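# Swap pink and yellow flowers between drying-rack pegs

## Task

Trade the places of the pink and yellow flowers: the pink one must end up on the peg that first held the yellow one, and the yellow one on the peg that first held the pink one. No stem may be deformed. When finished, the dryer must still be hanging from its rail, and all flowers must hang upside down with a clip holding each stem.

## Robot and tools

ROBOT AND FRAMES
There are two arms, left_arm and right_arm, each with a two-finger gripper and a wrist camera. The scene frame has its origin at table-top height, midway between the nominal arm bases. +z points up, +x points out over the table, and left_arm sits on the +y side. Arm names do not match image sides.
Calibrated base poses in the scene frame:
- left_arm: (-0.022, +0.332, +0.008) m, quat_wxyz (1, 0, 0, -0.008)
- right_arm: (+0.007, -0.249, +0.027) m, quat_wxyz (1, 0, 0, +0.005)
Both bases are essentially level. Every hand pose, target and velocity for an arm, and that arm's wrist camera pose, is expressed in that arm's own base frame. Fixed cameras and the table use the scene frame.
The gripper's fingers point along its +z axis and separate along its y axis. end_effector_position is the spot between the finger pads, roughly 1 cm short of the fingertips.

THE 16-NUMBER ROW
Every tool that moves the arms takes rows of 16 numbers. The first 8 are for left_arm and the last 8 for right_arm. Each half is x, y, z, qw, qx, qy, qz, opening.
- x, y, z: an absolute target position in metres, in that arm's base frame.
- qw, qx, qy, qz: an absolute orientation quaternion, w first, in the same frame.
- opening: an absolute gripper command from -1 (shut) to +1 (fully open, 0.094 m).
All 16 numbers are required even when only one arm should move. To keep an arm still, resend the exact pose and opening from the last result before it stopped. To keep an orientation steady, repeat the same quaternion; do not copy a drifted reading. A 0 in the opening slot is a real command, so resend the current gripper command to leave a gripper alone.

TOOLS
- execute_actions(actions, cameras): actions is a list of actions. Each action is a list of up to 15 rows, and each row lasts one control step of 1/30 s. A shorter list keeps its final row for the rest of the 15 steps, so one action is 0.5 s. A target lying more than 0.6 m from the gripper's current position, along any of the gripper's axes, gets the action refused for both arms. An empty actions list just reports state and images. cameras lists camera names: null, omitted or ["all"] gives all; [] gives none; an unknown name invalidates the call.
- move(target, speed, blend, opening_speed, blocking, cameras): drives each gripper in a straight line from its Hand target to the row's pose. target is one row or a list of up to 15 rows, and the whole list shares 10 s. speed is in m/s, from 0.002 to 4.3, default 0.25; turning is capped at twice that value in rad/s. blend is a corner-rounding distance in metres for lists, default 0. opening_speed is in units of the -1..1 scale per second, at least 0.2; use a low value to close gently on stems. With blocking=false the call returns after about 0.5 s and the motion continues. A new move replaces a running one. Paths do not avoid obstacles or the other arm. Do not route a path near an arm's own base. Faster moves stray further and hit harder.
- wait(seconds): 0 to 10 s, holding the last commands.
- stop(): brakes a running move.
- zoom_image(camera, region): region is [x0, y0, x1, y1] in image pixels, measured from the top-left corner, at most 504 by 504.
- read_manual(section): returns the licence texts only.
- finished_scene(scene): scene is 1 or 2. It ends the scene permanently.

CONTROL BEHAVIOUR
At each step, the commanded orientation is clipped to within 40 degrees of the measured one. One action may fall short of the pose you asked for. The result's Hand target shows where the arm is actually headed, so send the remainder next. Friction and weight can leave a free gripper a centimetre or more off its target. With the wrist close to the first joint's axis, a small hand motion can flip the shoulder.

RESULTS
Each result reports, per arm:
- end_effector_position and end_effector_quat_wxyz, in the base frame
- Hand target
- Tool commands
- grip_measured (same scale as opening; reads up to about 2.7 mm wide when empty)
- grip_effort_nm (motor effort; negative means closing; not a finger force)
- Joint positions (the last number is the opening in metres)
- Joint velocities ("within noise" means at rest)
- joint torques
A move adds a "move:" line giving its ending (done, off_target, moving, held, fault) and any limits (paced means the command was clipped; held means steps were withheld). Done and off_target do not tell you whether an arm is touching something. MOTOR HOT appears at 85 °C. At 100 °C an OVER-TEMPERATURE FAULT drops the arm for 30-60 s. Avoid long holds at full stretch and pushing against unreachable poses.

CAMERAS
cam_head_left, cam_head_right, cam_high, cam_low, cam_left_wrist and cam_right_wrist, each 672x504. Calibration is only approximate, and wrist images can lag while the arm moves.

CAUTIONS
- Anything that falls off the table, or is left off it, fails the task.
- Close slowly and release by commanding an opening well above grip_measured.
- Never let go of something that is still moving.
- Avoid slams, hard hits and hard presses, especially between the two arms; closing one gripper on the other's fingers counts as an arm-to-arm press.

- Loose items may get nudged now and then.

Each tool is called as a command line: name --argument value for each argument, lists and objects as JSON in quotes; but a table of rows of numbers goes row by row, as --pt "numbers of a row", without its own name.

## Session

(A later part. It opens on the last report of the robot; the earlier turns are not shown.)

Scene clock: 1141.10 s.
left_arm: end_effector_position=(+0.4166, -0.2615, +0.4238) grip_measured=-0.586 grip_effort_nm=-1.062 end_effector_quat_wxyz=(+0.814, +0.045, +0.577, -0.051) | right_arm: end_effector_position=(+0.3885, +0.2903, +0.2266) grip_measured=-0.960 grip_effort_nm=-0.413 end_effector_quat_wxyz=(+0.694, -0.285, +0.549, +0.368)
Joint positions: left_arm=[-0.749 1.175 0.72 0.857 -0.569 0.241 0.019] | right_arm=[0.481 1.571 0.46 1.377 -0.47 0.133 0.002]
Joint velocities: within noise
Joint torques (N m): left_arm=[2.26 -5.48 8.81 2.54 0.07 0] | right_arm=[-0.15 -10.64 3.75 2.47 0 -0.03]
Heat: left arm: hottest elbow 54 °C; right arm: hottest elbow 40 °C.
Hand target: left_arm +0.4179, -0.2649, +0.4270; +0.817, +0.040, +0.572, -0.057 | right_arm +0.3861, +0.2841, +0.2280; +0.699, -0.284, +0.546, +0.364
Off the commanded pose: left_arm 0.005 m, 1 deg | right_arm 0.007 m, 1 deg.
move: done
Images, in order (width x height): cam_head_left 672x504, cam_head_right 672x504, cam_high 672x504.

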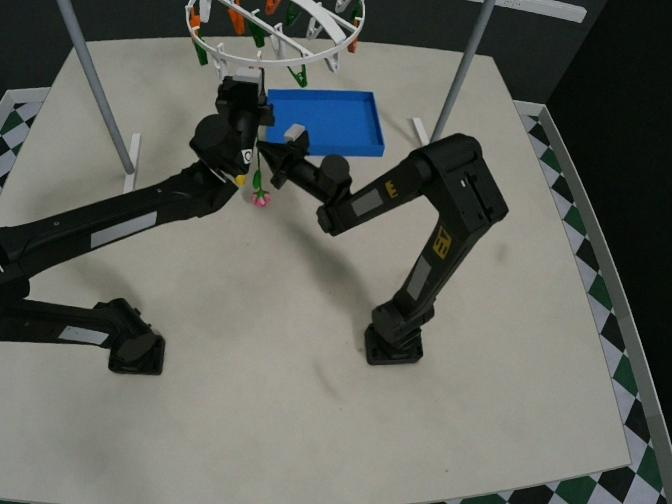

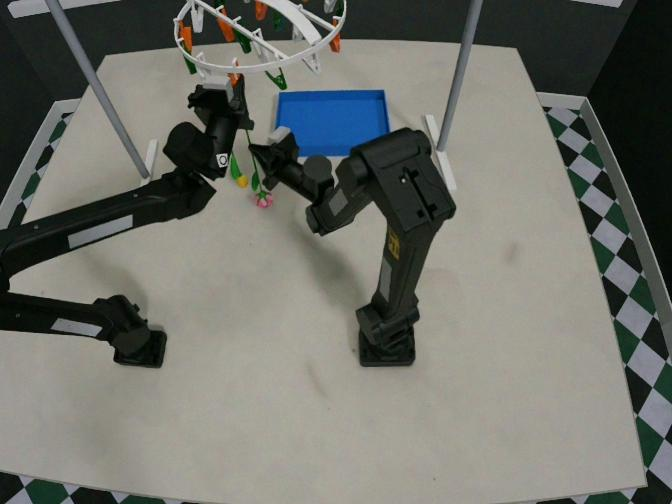

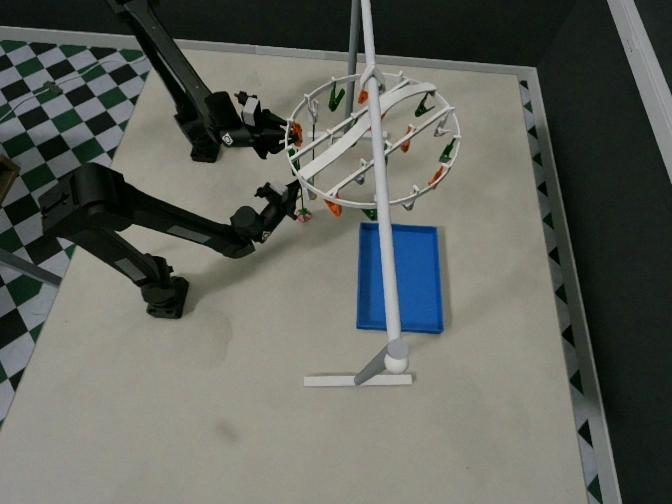

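move --target '[0.418,-0.265,0.427,0.8172,0.04,0.5722,-0.0572,-0.66,0.386,0.284,0.243,0.699,-0.2843,0.5461,0.3638,-0.96]' --speed 0.04 --cameras '["cam_high","cam_head_right","cam_head_left"]'

zoom_image --camera "cam_high" --region '[285, 116, 317, 158]'

zoom_image --camera "cam_head_right" --region '[220, 60, 300, 155]'

Scene clock: 1148.00 s.
left_arm: end_effector_position=(+0.4166, -0.2615, +0.4238) grip_measured=-0.586 grip_effort_nm=-1.067 end_effector_quat_wxyz=(+0.814, +0.045, +0.577, -0.051) | right_arm: end_effector_position=(+0.3853, +0.2885, +0.2445) grip_measured=-0.953 grip_effort_nm=-0.740 end_effector_quat_wxyz=(+0.699, -0.285, +0.542, +0.368)
Joint positions: left_arm=[-0.749 1.175 0.72 0.857 -0.569 0.241 0.019] | right_arm=[0.481 1.511 0.46 1.334 -0.471 0.133 0.002]
Joint velocities: within noise
Joint torques (N m): left_arm=[2.2 -5.42 8.83 2.51 0.07 0] | right_arm=[-0.26 -9.88 4.75 1.52 0.01 0]
Heat: left arm: hottest elbow 54 °C; right arm: hottest elbow 40 °C.
Hand target: left_arm +0.4179, -0.2649, +0.4270; +0.817, +0.040, +0.572, -0.057 | right_arm +0.3861, +0.2840, +0.2430; +0.699, -0.284, +0.546, +0.364
Off the commanded pose: left_arm 0.005 m, 1 deg | right_arm 0.005 m, 1 deg.
move: done
Images, in order (width x height): cam_head_left 672x504, cam_head_right 672x504, cam_high 672x504.

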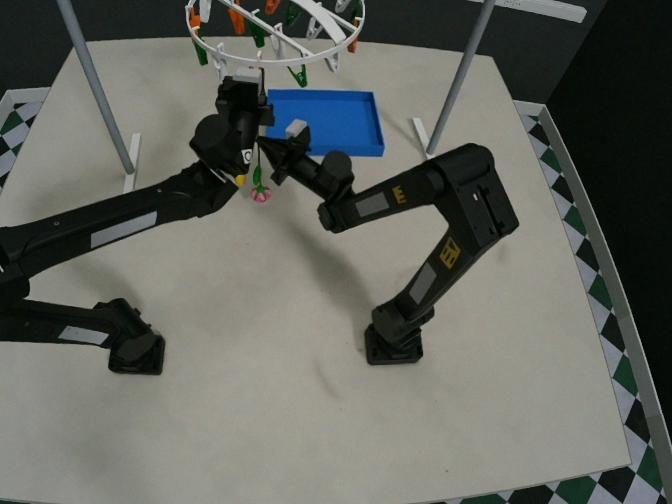

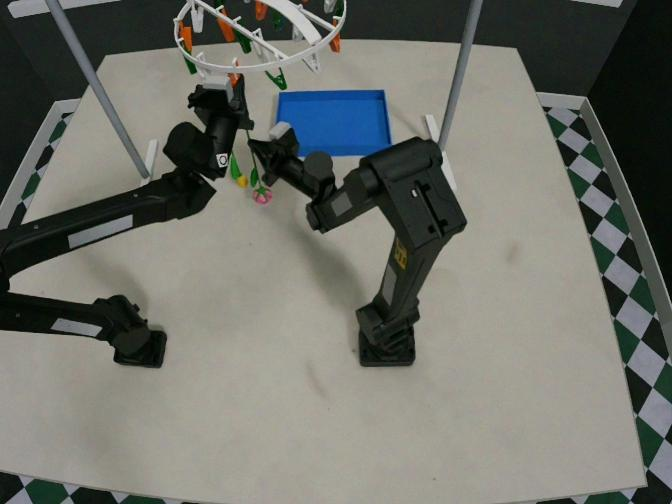

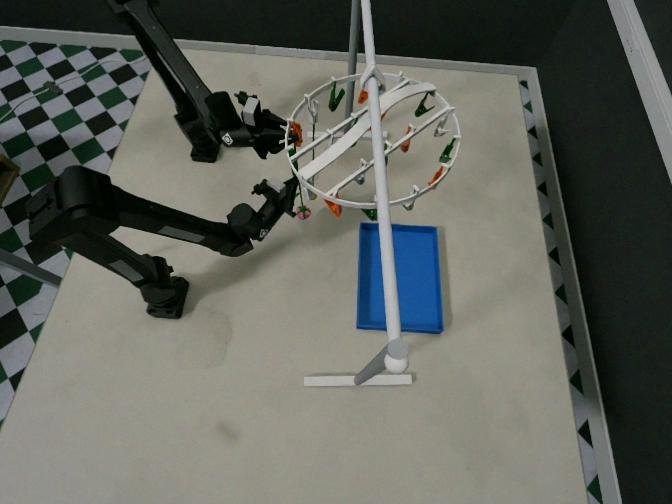

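Scaled by 12.000 from the camera's 672x504 image, which has a finer 960x720 frame.

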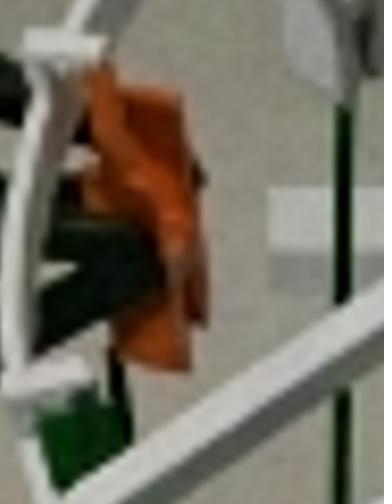

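Scaled by 5.305 from the camera's 672x504 image, which has a finer 960x720 frame.

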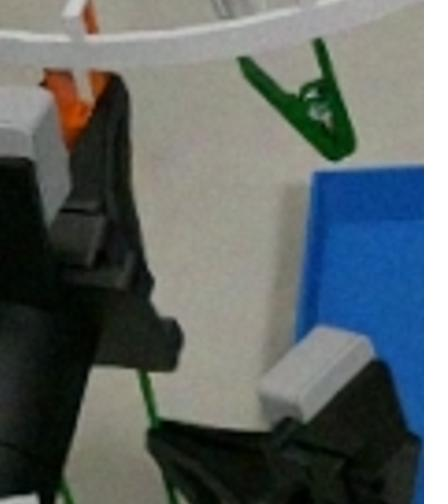

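move --target '[0.418,-0.265,0.427,0.8172,0.04,0.5722,-0.0572,-0.66,0.392,0.284,0.228,0.6942,-0.2875,0.5522,0.3613,-0.96]' --speed 0.04 --cameras '["cam_high"]'

zoom_image --camera "cam_high" --region '[285, 116, 317, 158]'

Scene clock: 1152.57 s.
left_arm: end_effector_position=(+0.4166, -0.2615, +0.4238) grip_measured=-0.586 grip_effort_nm=-1.067 end_effector_quat_wxyz=(+0.814, +0.045, +0.577, -0.051) | right_arm: end_effector_position=(+0.3892, +0.2877, +0.2307) grip_measured=-0.959 grip_effort_nm=-0.940 end_effector_quat_wxyz=(+0.690, -0.286, +0.554, +0.368)
Joint positions: left_arm=[-0.749 1.175 0.72 0.857 -0.569 0.241 0.019] | right_arm=[0.472 1.541 0.46 1.335 -0.482 0.133 0.002]
Joint velocities: within noise
Joint torques (N m): left_arm=[2.26 -5.48 8.81 2.52 0.08 0] | right_arm=[-0.26 -8.53 5 2.5 0 -0.07]
Heat: left arm: hottest elbow 54 °C; right arm: hottest elbow 40 °C.
Hand target: left_arm +0.4179, -0.2649, +0.4270; +0.817, +0.040, +0.572, -0.057 | right_arm +0.3920, +0.2841, +0.2280; +0.694, -0.287, +0.552, +0.361
Off the commanded pose: left_arm 0.005 m, 1 deg | right_arm 0.005 m, 1 deg.
move: done
Images, in order (width x height): cam_high 672x504.

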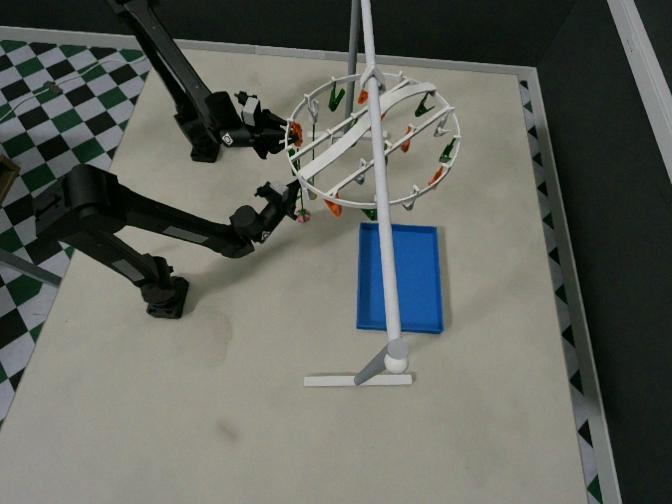

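Scaled by 12.000 from the camera's 672x504 image, which has a finer 960x720 frame.

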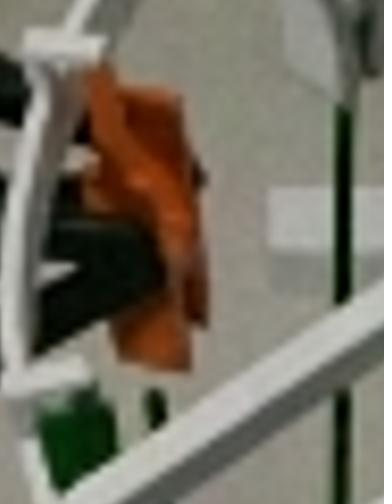

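move --target '[0.418,-0.265,0.427,0.8172,0.04,0.5722,-0.0572,-0.66,0.395,0.287,0.238,0.6868,-0.2922,0.5612,0.3575,-0.96]' --speed 0.04 --cameras '["cam_high","cam_left_wrist","cam_head_right"]'

zoom_image --camera "cam_high" --region '[285, 116, 317, 158]'

Scene clock: 1156.97 s.
left_arm: end_effector_position=(+0.4166, -0.2615, +0.4238) grip_measured=-0.586 grip_effort_nm=-1.057 end_effector_quat_wxyz=(+0.814, +0.045, +0.577, -0.051) | right_arm: end_effector_position=(+0.3894, +0.2877, +0.2310) grip_measured=-0.952 grip_effort_nm=-0.828 end_effector_quat_wxyz=(+0.679, -0.289, +0.568, +0.365)
Joint positions: left_arm=[-0.749 1.175 0.72 0.857 -0.569 0.241 0.019] | right_arm=[0.472 1.503 0.46 1.258 -0.483 0.124 0.002]
Joint velocities: within noise
Joint torques (N m): left_arm=[2.26 -5.42 8.83 2.51 0.07 0] | right_arm=[0.03 -9.88 6.49 1.58 -0.01 -0.13]
Heat: left arm: hottest elbow 54 °C; right arm: hottest elbow 40 °C.
Hand target: left_arm +0.4179, -0.2649, +0.4270; +0.817, +0.040, +0.572, -0.057 | right_arm +0.3949, +0.2869, +0.2381; +0.687, -0.292, +0.561, +0.358
Off the commanded pose: left_arm 0.005 m, 1 deg | right_arm 0.009 m, 2 deg.
move: done
camera_calibration:
cam_left_wrist: T_world_to_cam=[[-0.126581, -0.991624, -0.0256566, -0.195798], [-0.0940471, 0.0377452, -0.994852, 0.50934], [0.987488, -0.123516, -0.0980372, -0.311654], [0, 0, 0, 1]] pos_world=[0.330873, -0.251877, 0.471141]
Images, in order (width x height): cam_head_right 672x504, cam_high 672x504, cam_left_wrist 672x504.

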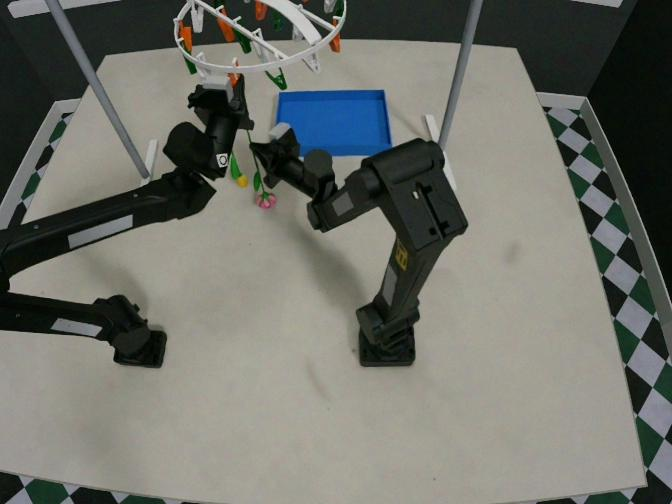

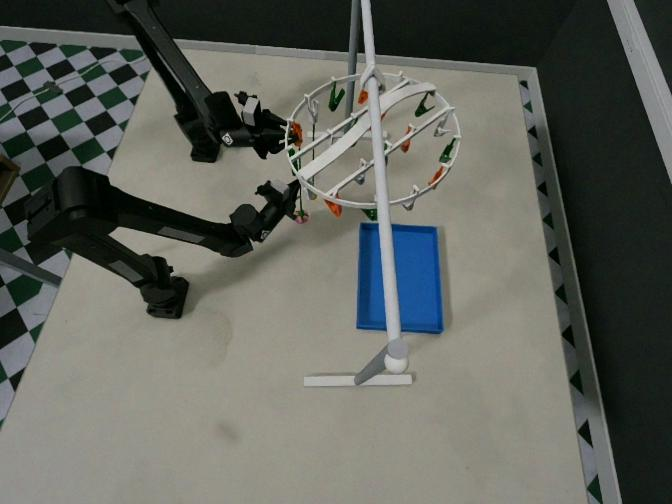

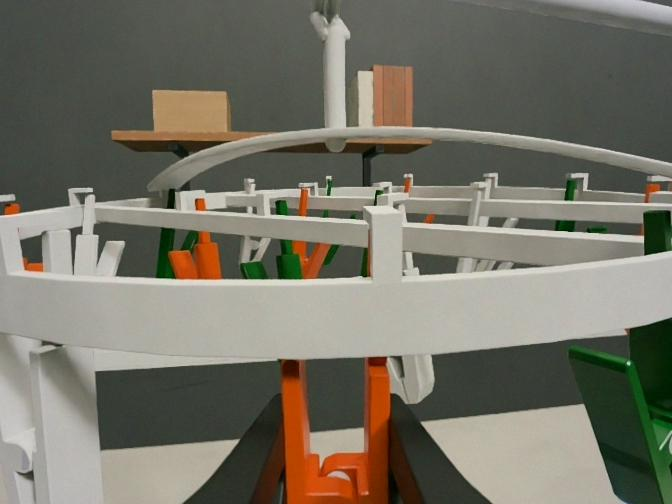

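Scaled by 12.000 from the camera's 672x504 image, which has a finer 960x720 frame.

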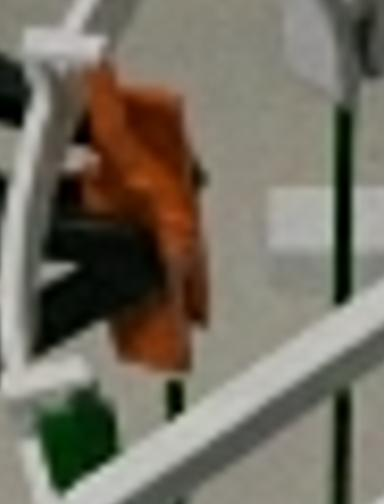

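move --target '[0.418,-0.265,0.427,0.8172,0.04,0.5722,-0.0572,-0.66,0.393,0.284,0.246,0.6917,-0.2891,0.5552,0.3601,-0.96]' --speed 0.04 --cameras '["cam_high","cam_left_wrist","cam_head_right"]'

zoom_image --camera "cam_high" --region '[285, 116, 317, 158]'

Scene clock: 1161.23 s.
left_arm: end_effector_position=(+0.4166, -0.2615, +0.4238) grip_measured=-0.586 grip_effort_nm=-1.067 end_effector_quat_wxyz=(+0.814, +0.045, +0.577, -0.051) | right_arm: end_effector_position=(+0.3880, +0.2866, +0.2384) grip_measured=-0.957 grip_effort_nm=-0.916 end_effector_quat_wxyz=(+0.684, -0.289, +0.561, +0.365)
Joint positions: left_arm=[-0.749 1.175 0.72 0.857 -0.569 0.241 0.019] | right_arm=[0.47 1.486 0.46 1.257 -0.485 0.123 0.002]
Joint velocities: within noise
Joint torques (N m): left_arm=[2.32 -5.42 8.81 2.51 0.08 0] | right_arm=[-0.15 -9.88 6.31 1.78 -0.01 -0.01]
Heat: left arm: hottest elbow 54 °C; right arm: hottest elbow 40 °C.
Hand target: left_arm +0.4179, -0.2649, +0.4270; +0.817, +0.040, +0.572, -0.057 | right_arm +0.3929, +0.2840, +0.2461; +0.692, -0.289, +0.555, +0.360
Off the commanded pose: left_arm 0.005 m, 1 deg | right_arm 0.009 m, 1 deg.
move: done
camera_calibration:
cam_left_wrist: T_world_to_cam=[[-0.126581, -0.991624, -0.0256566, -0.195798], [-0.0940471, 0.0377452, -0.994852, 0.50934], [0.987488, -0.123516, -0.0980372, -0.311654], [0, 0, 0, 1]] pos_world=[0.330873, -0.251877, 0.471141]
Images, in order (width x height): cam_head_right 672x504, cam_high 672x504, cam_left_wrist 672x504.

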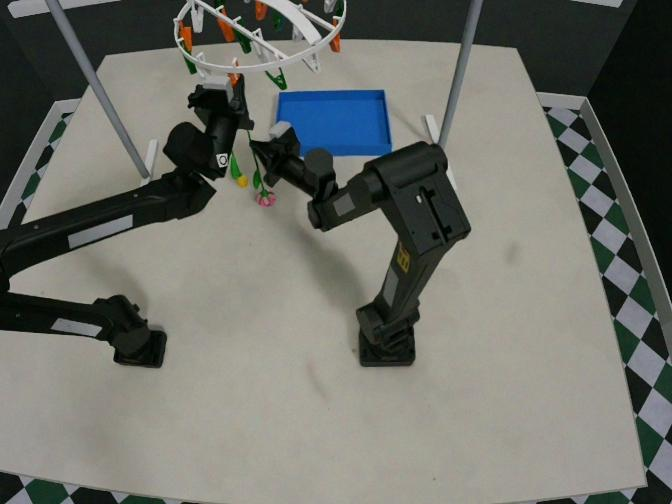

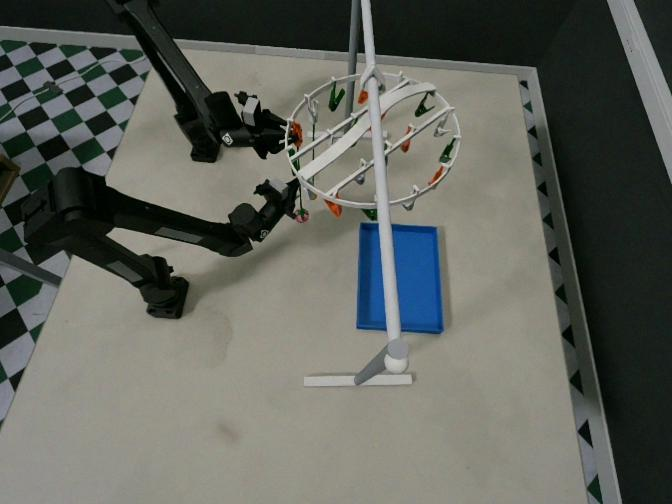

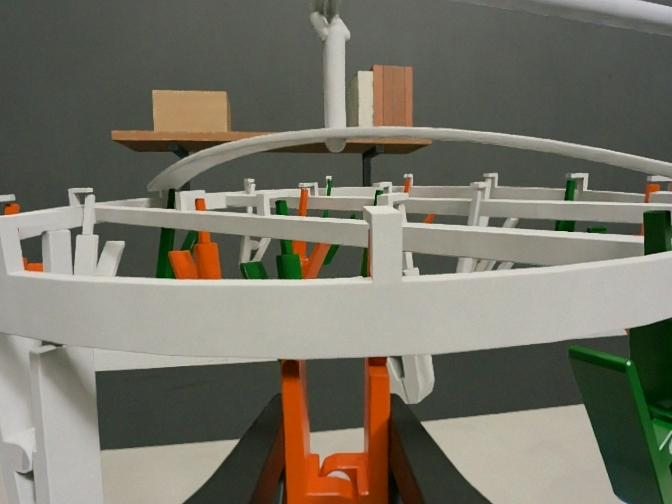

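Scaled by 12.000 from the camera's 672x504 image, which has a finer 960x720 frame.

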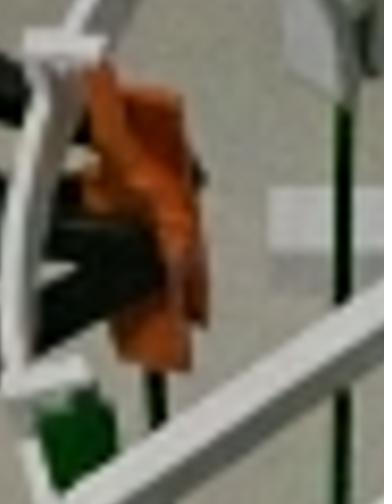

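move --target '[0.418,-0.265,0.427,0.8172,0.04,0.5722,-0.0572,-0.66,0.394,0.284,0.254,0.6917,-0.2891,0.5552,0.3601,-0.96]' --speed 0.04 --cameras '["cam_high","cam_left_wrist","cam_head_right"]'

zoom_image --camera "cam_high" --region '[285, 116, 317, 158]'

zoom_image --camera "cam_head_right" --region '[220, 60, 300, 155]'

Scene clock: 1165.40 s.
left_arm: end_effector_position=(+0.4166, -0.2615, +0.4238) grip_measured=-0.586 grip_effort_nm=-1.067 end_effector_quat_wxyz=(+0.814, +0.045, +0.577, -0.051) | right_arm: end_effector_position=(+0.3869, +0.2855, +0.2442) grip_measured=-0.955 grip_effort_nm=-0.891 end_effector_quat_wxyz=(+0.683, -0.290, +0.562, +0.365)
Joint positions: left_arm=[-0.749 1.175 0.72 0.857 -0.569 0.241 0.019] | right_arm=[0.469 1.46 0.46 1.229 -0.486 0.123 0.002]
Joint velocities: within noise
Joint torques (N m): left_arm=[2.26 -5.36 8.81 2.54 0.07 0] | right_arm=[-0.26 -9.52 7.12 1.46 -0.01 -0.03]
Heat: left arm: hottest elbow 54 °C; right arm: hottest elbow 40 °C.
Hand target: left_arm +0.4179, -0.2649, +0.4270; +0.817, +0.040, +0.572, -0.057 | right_arm +0.3938, +0.2839, +0.2541; +0.692, -0.289, +0.555, +0.360
Off the commanded pose: left_arm 0.005 m, 1 deg | right_arm 0.012 m, 1 deg.
move: off_target (right_arm)
camera_calibration:
cam_left_wrist: T_world_to_cam=[[-0.126581, -0.991624, -0.0256566, -0.195798], [-0.0940471, 0.0377452, -0.994852, 0.50934], [0.987488, -0.123516, -0.0980372, -0.311654], [0, 0, 0, 1]] pos_world=[0.330873, -0.251877, 0.471141]
Images, in order (width x height): cam_head_right 672x504, cam_high 672x504, cam_left_wrist 672x504.

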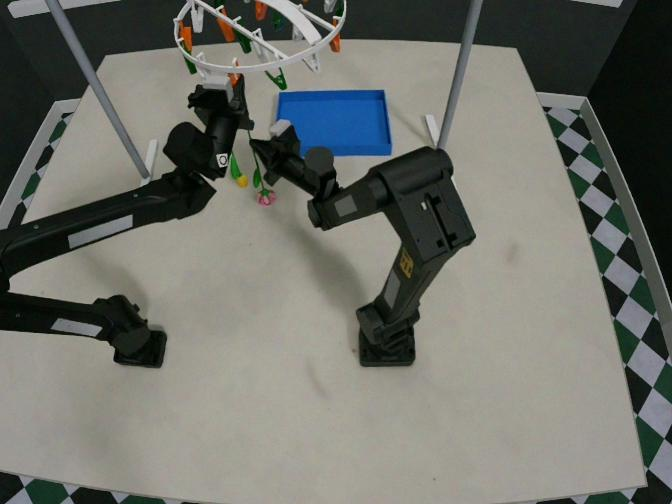

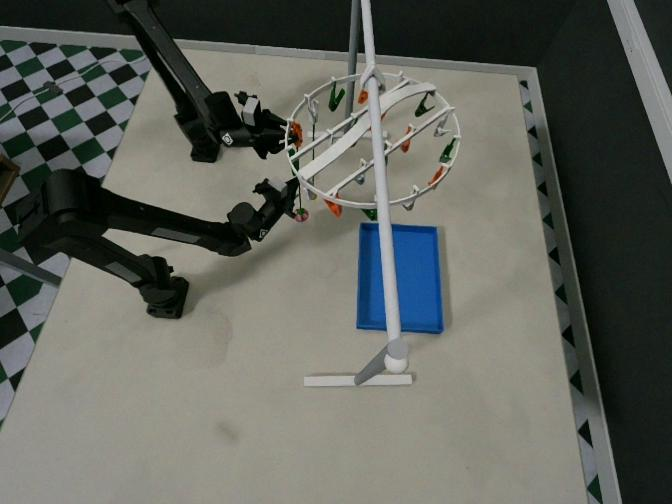

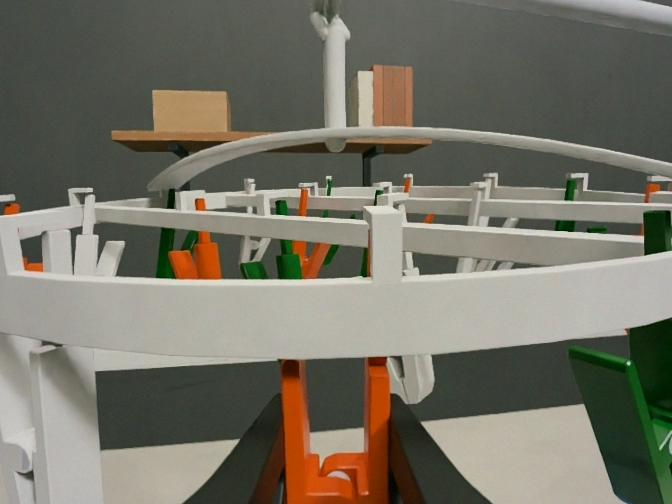

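Scaled by 12.000 from the camera's 672x504 image, which has a finer 960x720 frame.

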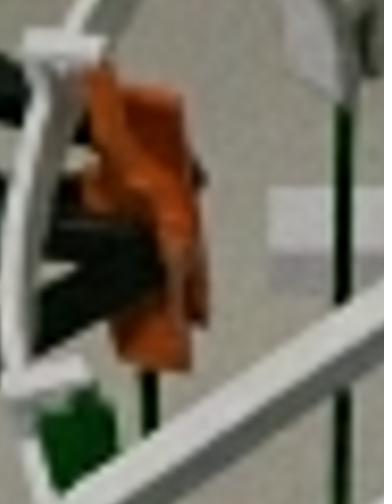

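Scaled by 5.305 from the camera's 672x504 image, which has a finer 960x720 frame.

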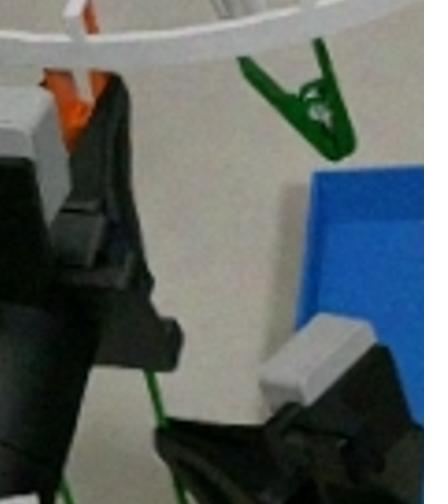

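move --target '[0.418,-0.265,0.427,0.8172,0.04,0.5722,-0.0572,-0.66,0.396,0.286,0.263,0.6917,-0.2891,0.5552,0.3601,-0.96]' --speed 0.04 --cameras '["cam_high","cam_left_wrist","cam_head_right"]'

zoom_image --camera "cam_high" --region '[285, 116, 317, 158]'

zoom_image --camera "cam_head_right" --region '[220, 60, 300, 155]'

Scene clock: 1169.67 s.
left_arm: end_effector_position=(+0.4166, -0.2615, +0.4238) grip_measured=-0.586 grip_effort_nm=-1.062 end_effector_quat_wxyz=(+0.814, +0.045, +0.577, -0.051) | right_arm: end_effector_position=(+0.3861, +0.2849, +0.2471) grip_measured=-0.954 grip_effort_nm=-0.857 end_effector_quat_wxyz=(+0.679, -0.289, +0.567, +0.365)
Joint positions: left_arm=[-0.749 1.175 0.72 0.857 -0.569 0.241 0.019] | right_arm=[0.468 1.434 0.46 1.189 -0.486 0.123 0.002]
Joint velocities: within noise
Joint torques (N m): left_arm=[2.26 -5.42 8.81 2.51 0.07 -0.01] | right_arm=[-0.15 -9.29 8.23 1.46 0.09 -0.03]
Heat: left arm: hottest elbow 54 °C; right arm: hottest elbow 41 °C.
Hand target: left_arm +0.4179, -0.2649, +0.4270; +0.817, +0.040, +0.572, -0.057 | right_arm +0.3955, +0.2856, +0.2631; +0.692, -0.289, +0.555, +0.360
Off the commanded pose: left_arm 0.005 m, 1 deg | right_arm 0.019 m, 2 deg.
move: off_target (right_arm)
camera_calibration:
cam_left_wrist: T_world_to_cam=[[-0.126581, -0.991624, -0.0256566, -0.195798], [-0.0940471, 0.0377452, -0.994852, 0.50934], [0.987488, -0.123516, -0.0980372, -0.311654], [0, 0, 0, 1]] pos_world=[0.330873, -0.251877, 0.471141]
Images, in order (width x height): cam_head_right 672x504, cam_high 672x504, cam_left_wrist 672x504.

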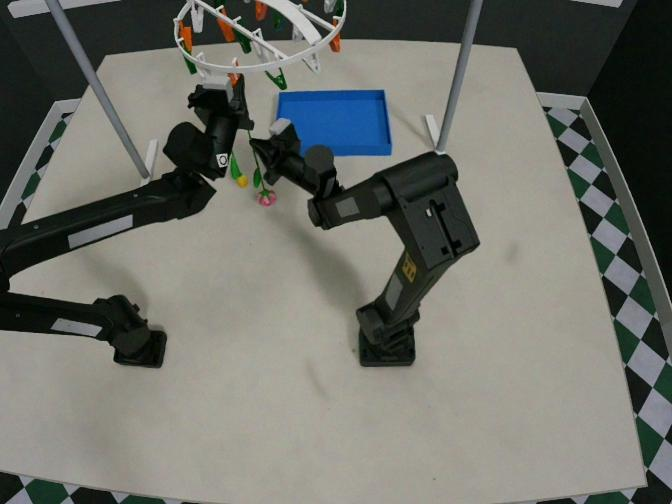

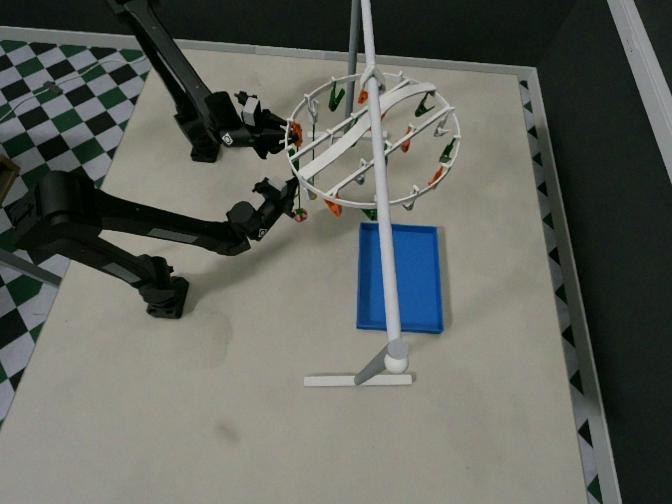

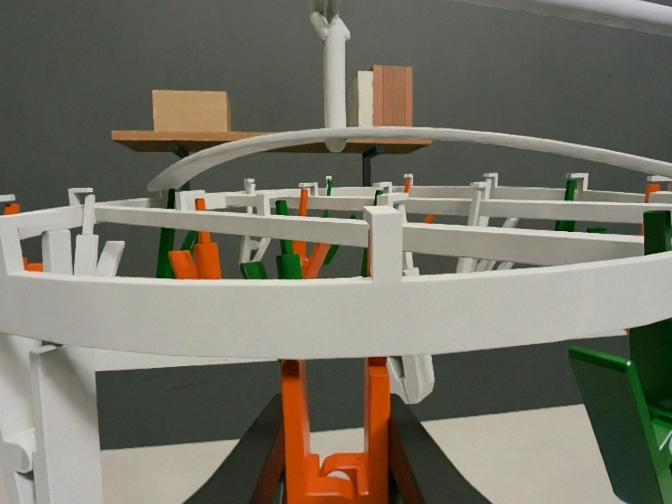

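Scaled by 12.000 from the camera's 672x504 image, which has a finer 960x720 frame.

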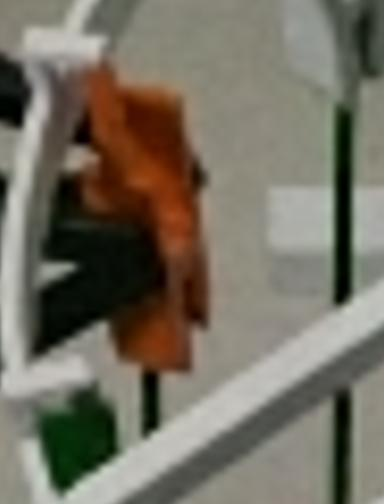

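Scaled by 5.305 from the camera's 672x504 image, which has a finer 960x720 frame.

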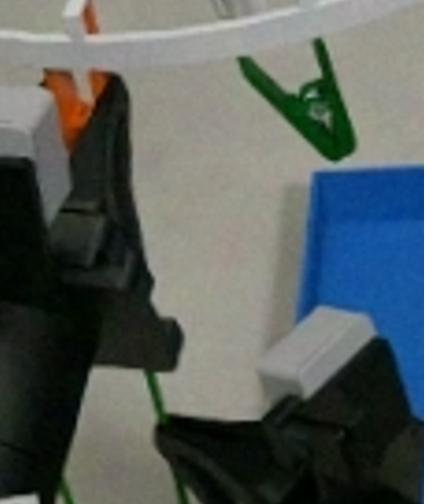

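move --target '[0.418,-0.265,0.427,0.8172,0.04,0.5722,-0.0572,-0.66,0.398,0.288,0.275,0.6966,-0.286,0.5492,0.3626,-0.96]' --speed 0.04 --cameras '["cam_high","cam_left_wrist","cam_right_wrist"]'

zoom_image --camera "cam_high" --region '[285, 116, 317, 158]'

Scene clock: 1172.87 s.
left_arm: end_effector_position=(+0.4166, -0.2615, +0.4238) grip_measured=-0.586 grip_effort_nm=-1.067 end_effector_quat_wxyz=(+0.814, +0.045, +0.577, -0.051) | right_arm: end_effector_position=(+0.3867, +0.2845, +0.2547) grip_measured=-0.960 grip_effort_nm=-0.955 end_effector_quat_wxyz=(+0.683, -0.288, +0.564, +0.364)
Joint positions: left_arm=[-0.749 1.175 0.72 0.857 -0.569 0.241 0.019] | right_arm=[0.468 1.417 0.466 1.176 -0.482 0.123 0.002]
Joint velocities: within noise
Joint torques (N m): left_arm=[2.32 -5.42 8.83 2.51 0.07 0] | right_arm=[0.26 -9.41 9.06 1.51 0.13 0.04]
Heat: left arm: hottest elbow 54 °C; right arm: hottest elbow 41 °C.
Hand target: left_arm +0.4179, -0.2649, +0.4270; +0.817, +0.040, +0.572, -0.057 | right_arm +0.3972, +0.2873, +0.2752; +0.697, -0.286, +0.549, +0.362
Off the commanded pose: left_arm 0.005 m, 1 deg | right_arm 0.024 m, 2 deg.
move: off_target (right_arm)
camera_calibration:
cam_left_wrist: T_world_to_cam=[[-0.126581, -0.991624, -0.0256566, -0.195798], [-0.0940471, 0.0377452, -0.994852, 0.50934], [0.987488, -0.123516, -0.0980372, -0.311654], [0, 0, 0, 1]] pos_world=[0.330873, -0.251877, 0.471141]
cam_right_wrist: T_world_to_cam=[[0.824033, -0.566493, -0.00746075, -0.156709], [-0.134753, -0.18319, -0.973798, 0.393455], [0.550283, 0.803447, -0.227291, -0.296587], [0, 0, 0, 1]] pos_world=[0.34536, 0.221594, 0.314565]
Images, in order (width x height): cam_high 672x504, cam_left_wrist 672x504, cam_right_wrist 672x504.

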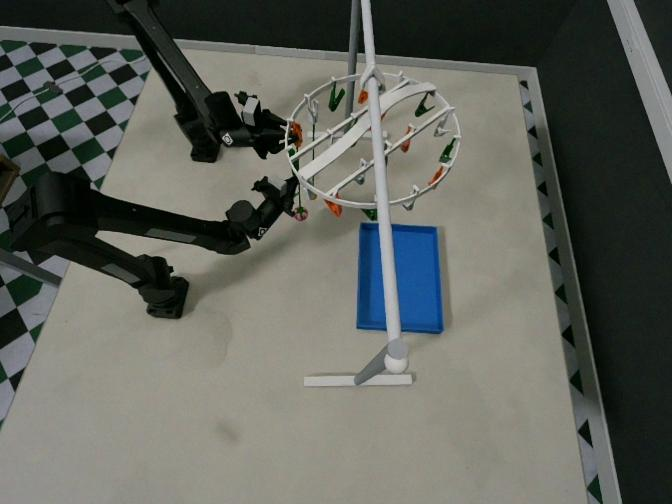

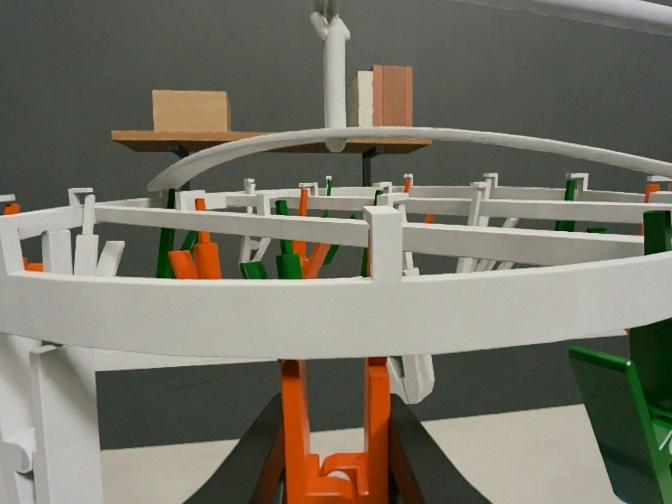

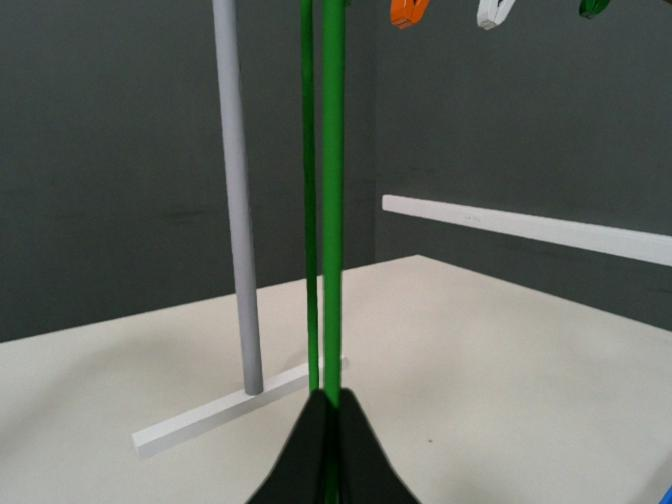

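Scaled by 12.000 from the camera's 672x504 image, which has a finer 960x720 frame.

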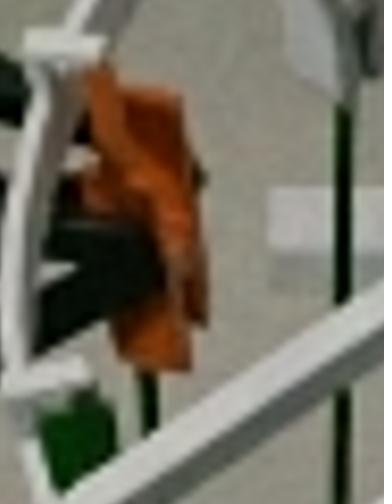

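move --target '[0.418,-0.265,0.427,0.8172,0.04,0.5722,-0.0572,-0.66,0.399,0.288,0.282,0.6966,-0.286,0.5492,0.3626,-0.96]' --speed 0.04 --cameras '["cam_high","cam_left_wrist","cam_right_wrist"]'

zoom_image --camera "cam_high" --region '[285, 116, 317, 158]'

Scene clock: 1175.93 s.
left_arm: end_effector_position=(+0.4166, -0.2615, +0.4238) grip_measured=-0.586 grip_effort_nm=-1.067 end_effector_quat_wxyz=(+0.814, +0.045, +0.577, -0.051) | right_arm: end_effector_position=(+0.3875, +0.2849, +0.2609) grip_measured=-0.959 grip_effort_nm=-0.950 end_effector_quat_wxyz=(+0.683, -0.288, +0.564, +0.364)
Joint positions: left_arm=[-0.749 1.175 0.72 0.857 -0.569 0.241 0.019] | right_arm=[0.468 1.396 0.473 1.147 -0.482 0.123 0.002]
Joint velocities: within noise
Joint torques (N m): left_arm=[2.26 -5.42 8.81 2.52 0.07 0] | right_arm=[0.21 -9 9.32 1.62 0.08 0.05]
Heat: left arm: hottest elbow 54 °C; right arm: hottest elbow 41 °C.
Hand target: left_arm +0.4179, -0.2649, +0.4270; +0.817, +0.040, +0.572, -0.057 | right_arm +0.3981, +0.2873, +0.2819; +0.697, -0.286, +0.549, +0.362
Off the commanded pose: left_arm 0.005 m, 1 deg | right_arm 0.024 m, 2 deg.
move: off_target (right_arm)
camera_calibration:
cam_left_wrist: T_world_to_cam=[[-0.126581, -0.991624, -0.0256566, -0.195798], [-0.0940471, 0.0377452, -0.994852, 0.50934], [0.987488, -0.123516, -0.0980372, -0.311654], [0, 0, 0, 1]] pos_world=[0.330873, -0.251877, 0.471141]
cam_right_wrist: T_world_to_cam=[[0.824029, -0.566494, -0.00781839, -0.156979], [-0.135367, -0.183469, -0.973661, 0.399903], [0.550138, 0.803383, -0.227868, -0.29569], [0, 0, 0, 1]] pos_world=[0.34616, 0.221994, 0.320764]
Images, in order (width x height): cam_high 672x504, cam_left_wrist 672x504, cam_right_wrist 672x504.

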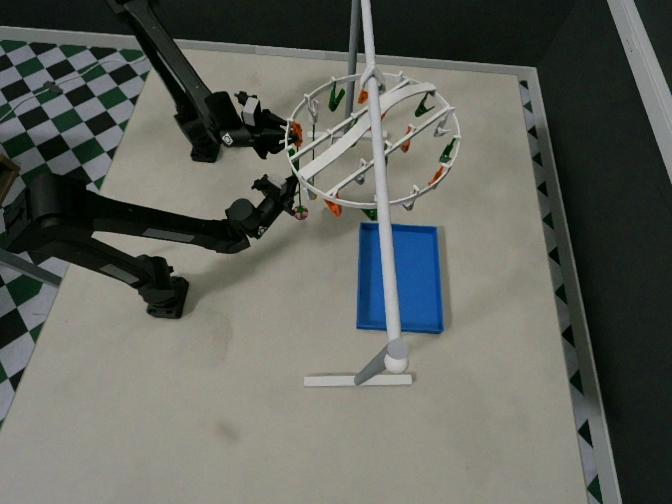

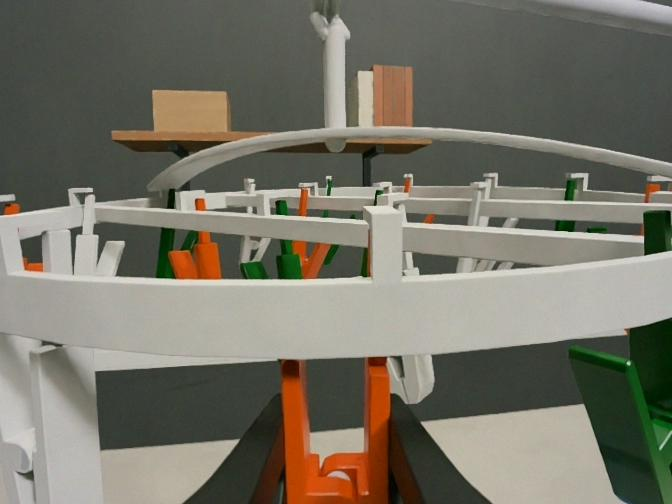

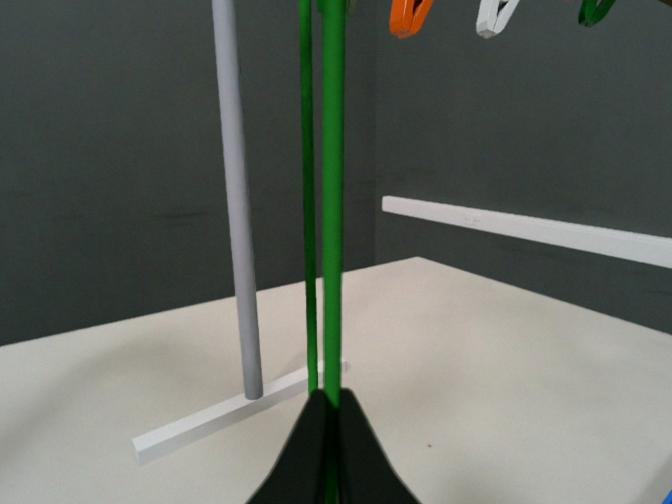

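Scaled by 12.000 from the camera's 672x504 image, which has a finer 960x720 frame.

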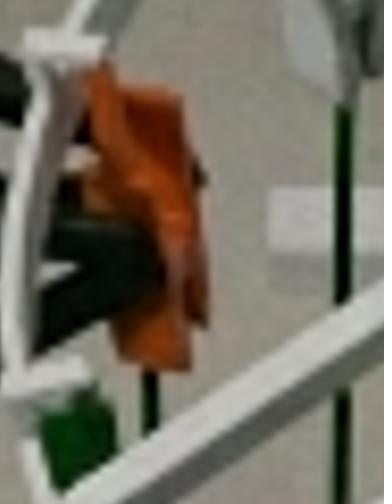

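move --target '[0.4175,-0.263,0.425,0.8172,0.04,0.5722,-0.0572,0.1,0.399,0.288,0.282,0.6966,-0.286,0.5492,0.3626,-0.96]' --speed 0.04 --opening_speed 0.25 --cameras '["cam_high","cam_left_wrist","cam_right_wrist"]'

zoom_image --camera "cam_high" --region '[285, 116, 317, 158]'

Scene clock: 1181.67 s.
left_arm: end_effector_position=(+0.4163, -0.2612, +0.4247) grip_measured=+0.098 grip_effort_nm=0.051 end_effector_quat_wxyz=(+0.815, +0.044, +0.576, -0.052) | right_arm: end_effector_position=(+0.3874, +0.2848, +0.2611) grip_measured=-0.960 grip_effort_nm=-0.950 end_effector_quat_wxyz=(+0.683, -0.288, +0.564, +0.364)
Joint positions: left_arm=[-0.749 1.175 0.72 0.862 -0.569 0.241 0.052] | right_arm=[0.468 1.396 0.473 1.147 -0.482 0.123 0.002]
Joint velocities: within noise
Joint torques (N m): left_arm=[2.49 -5.6 8.29 2.51 0.18 -0.02] | right_arm=[0.26 -9.17 9.32 1.58 0.1 0.06]
Heat: left arm: hottest elbow 54 °C; right arm: hottest elbow 41 °C.
Hand target: left_arm +0.4175, -0.2629, +0.4251; +0.817, +0.040, +0.572, -0.057 | right_arm +0.3980, +0.2873, +0.2821; +0.697, -0.286, +0.549, +0.362
Off the commanded pose: left_arm 0.002 m, 1 deg | right_arm 0.024 m, 2 deg.
move: off_target (right_arm)
camera_calibration:
cam_left_wrist: T_world_to_cam=[[-0.126528, -0.991697, -0.0229863, -0.196634], [-0.0907253, 0.0346446, -0.995273, 0.508198], [0.987805, -0.123844, -0.0943555, -0.313066], [0, 0, 0, 1]] pos_world=[0.330475, -0.251379, 0.471737]
cam_right_wrist: T_world_to_cam=[[0.824029, -0.566494, -0.00781839, -0.156895], [-0.135367, -0.183469, -0.973661, 0.400084], [0.550138, 0.803383, -0.227868, -0.29559], [0, 0, 0, 1]] pos_world=[0.34606, 0.221994, 0.320964]
Images, in order (width x height): cam_high 672x504, cam_left_wrist 672x504, cam_right_wrist 672x504.

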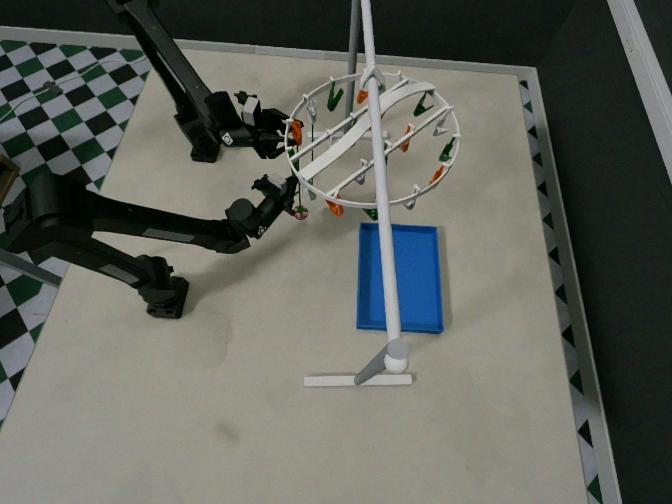

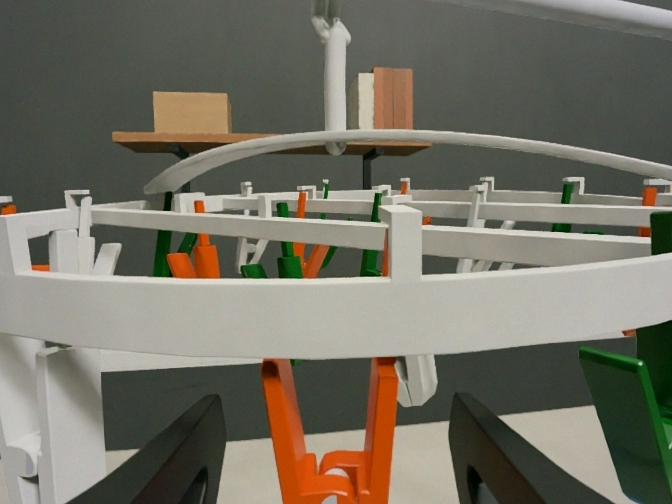

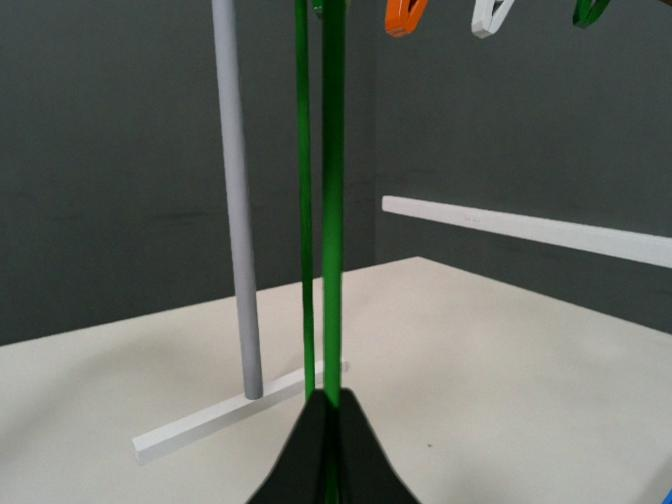

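Scaled by 12.000 from the camera's 672x504 image, which has a finer 960x720 frame.

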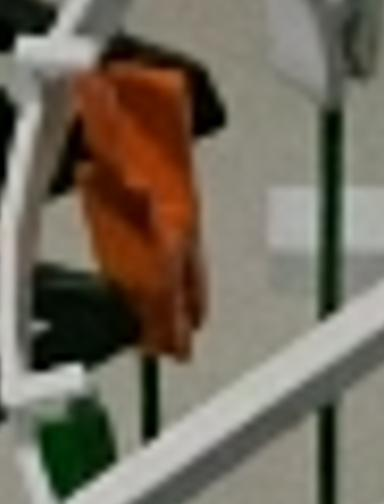

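zoom_image --camera "cam_left_wrist" --region '[230, 340, 430, 504]'

zoom_image --camera "cam_high" --region '[288, 136, 312, 156]'

Scaled by 2.520 from the camera's 672x504 image, which has a finer 960x720 frame.

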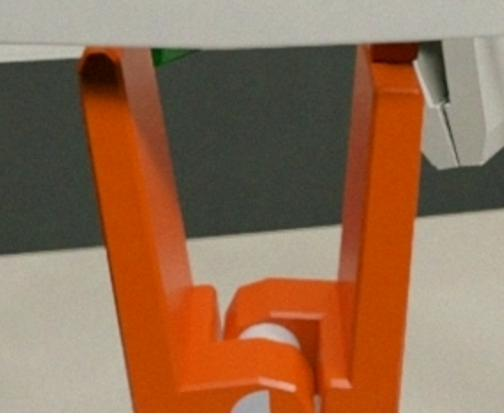

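Scaled by 21.000 from the camera's 672x504 image, which has a finer 960x720 frame.

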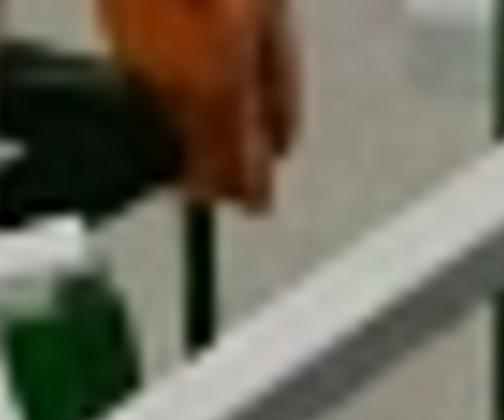

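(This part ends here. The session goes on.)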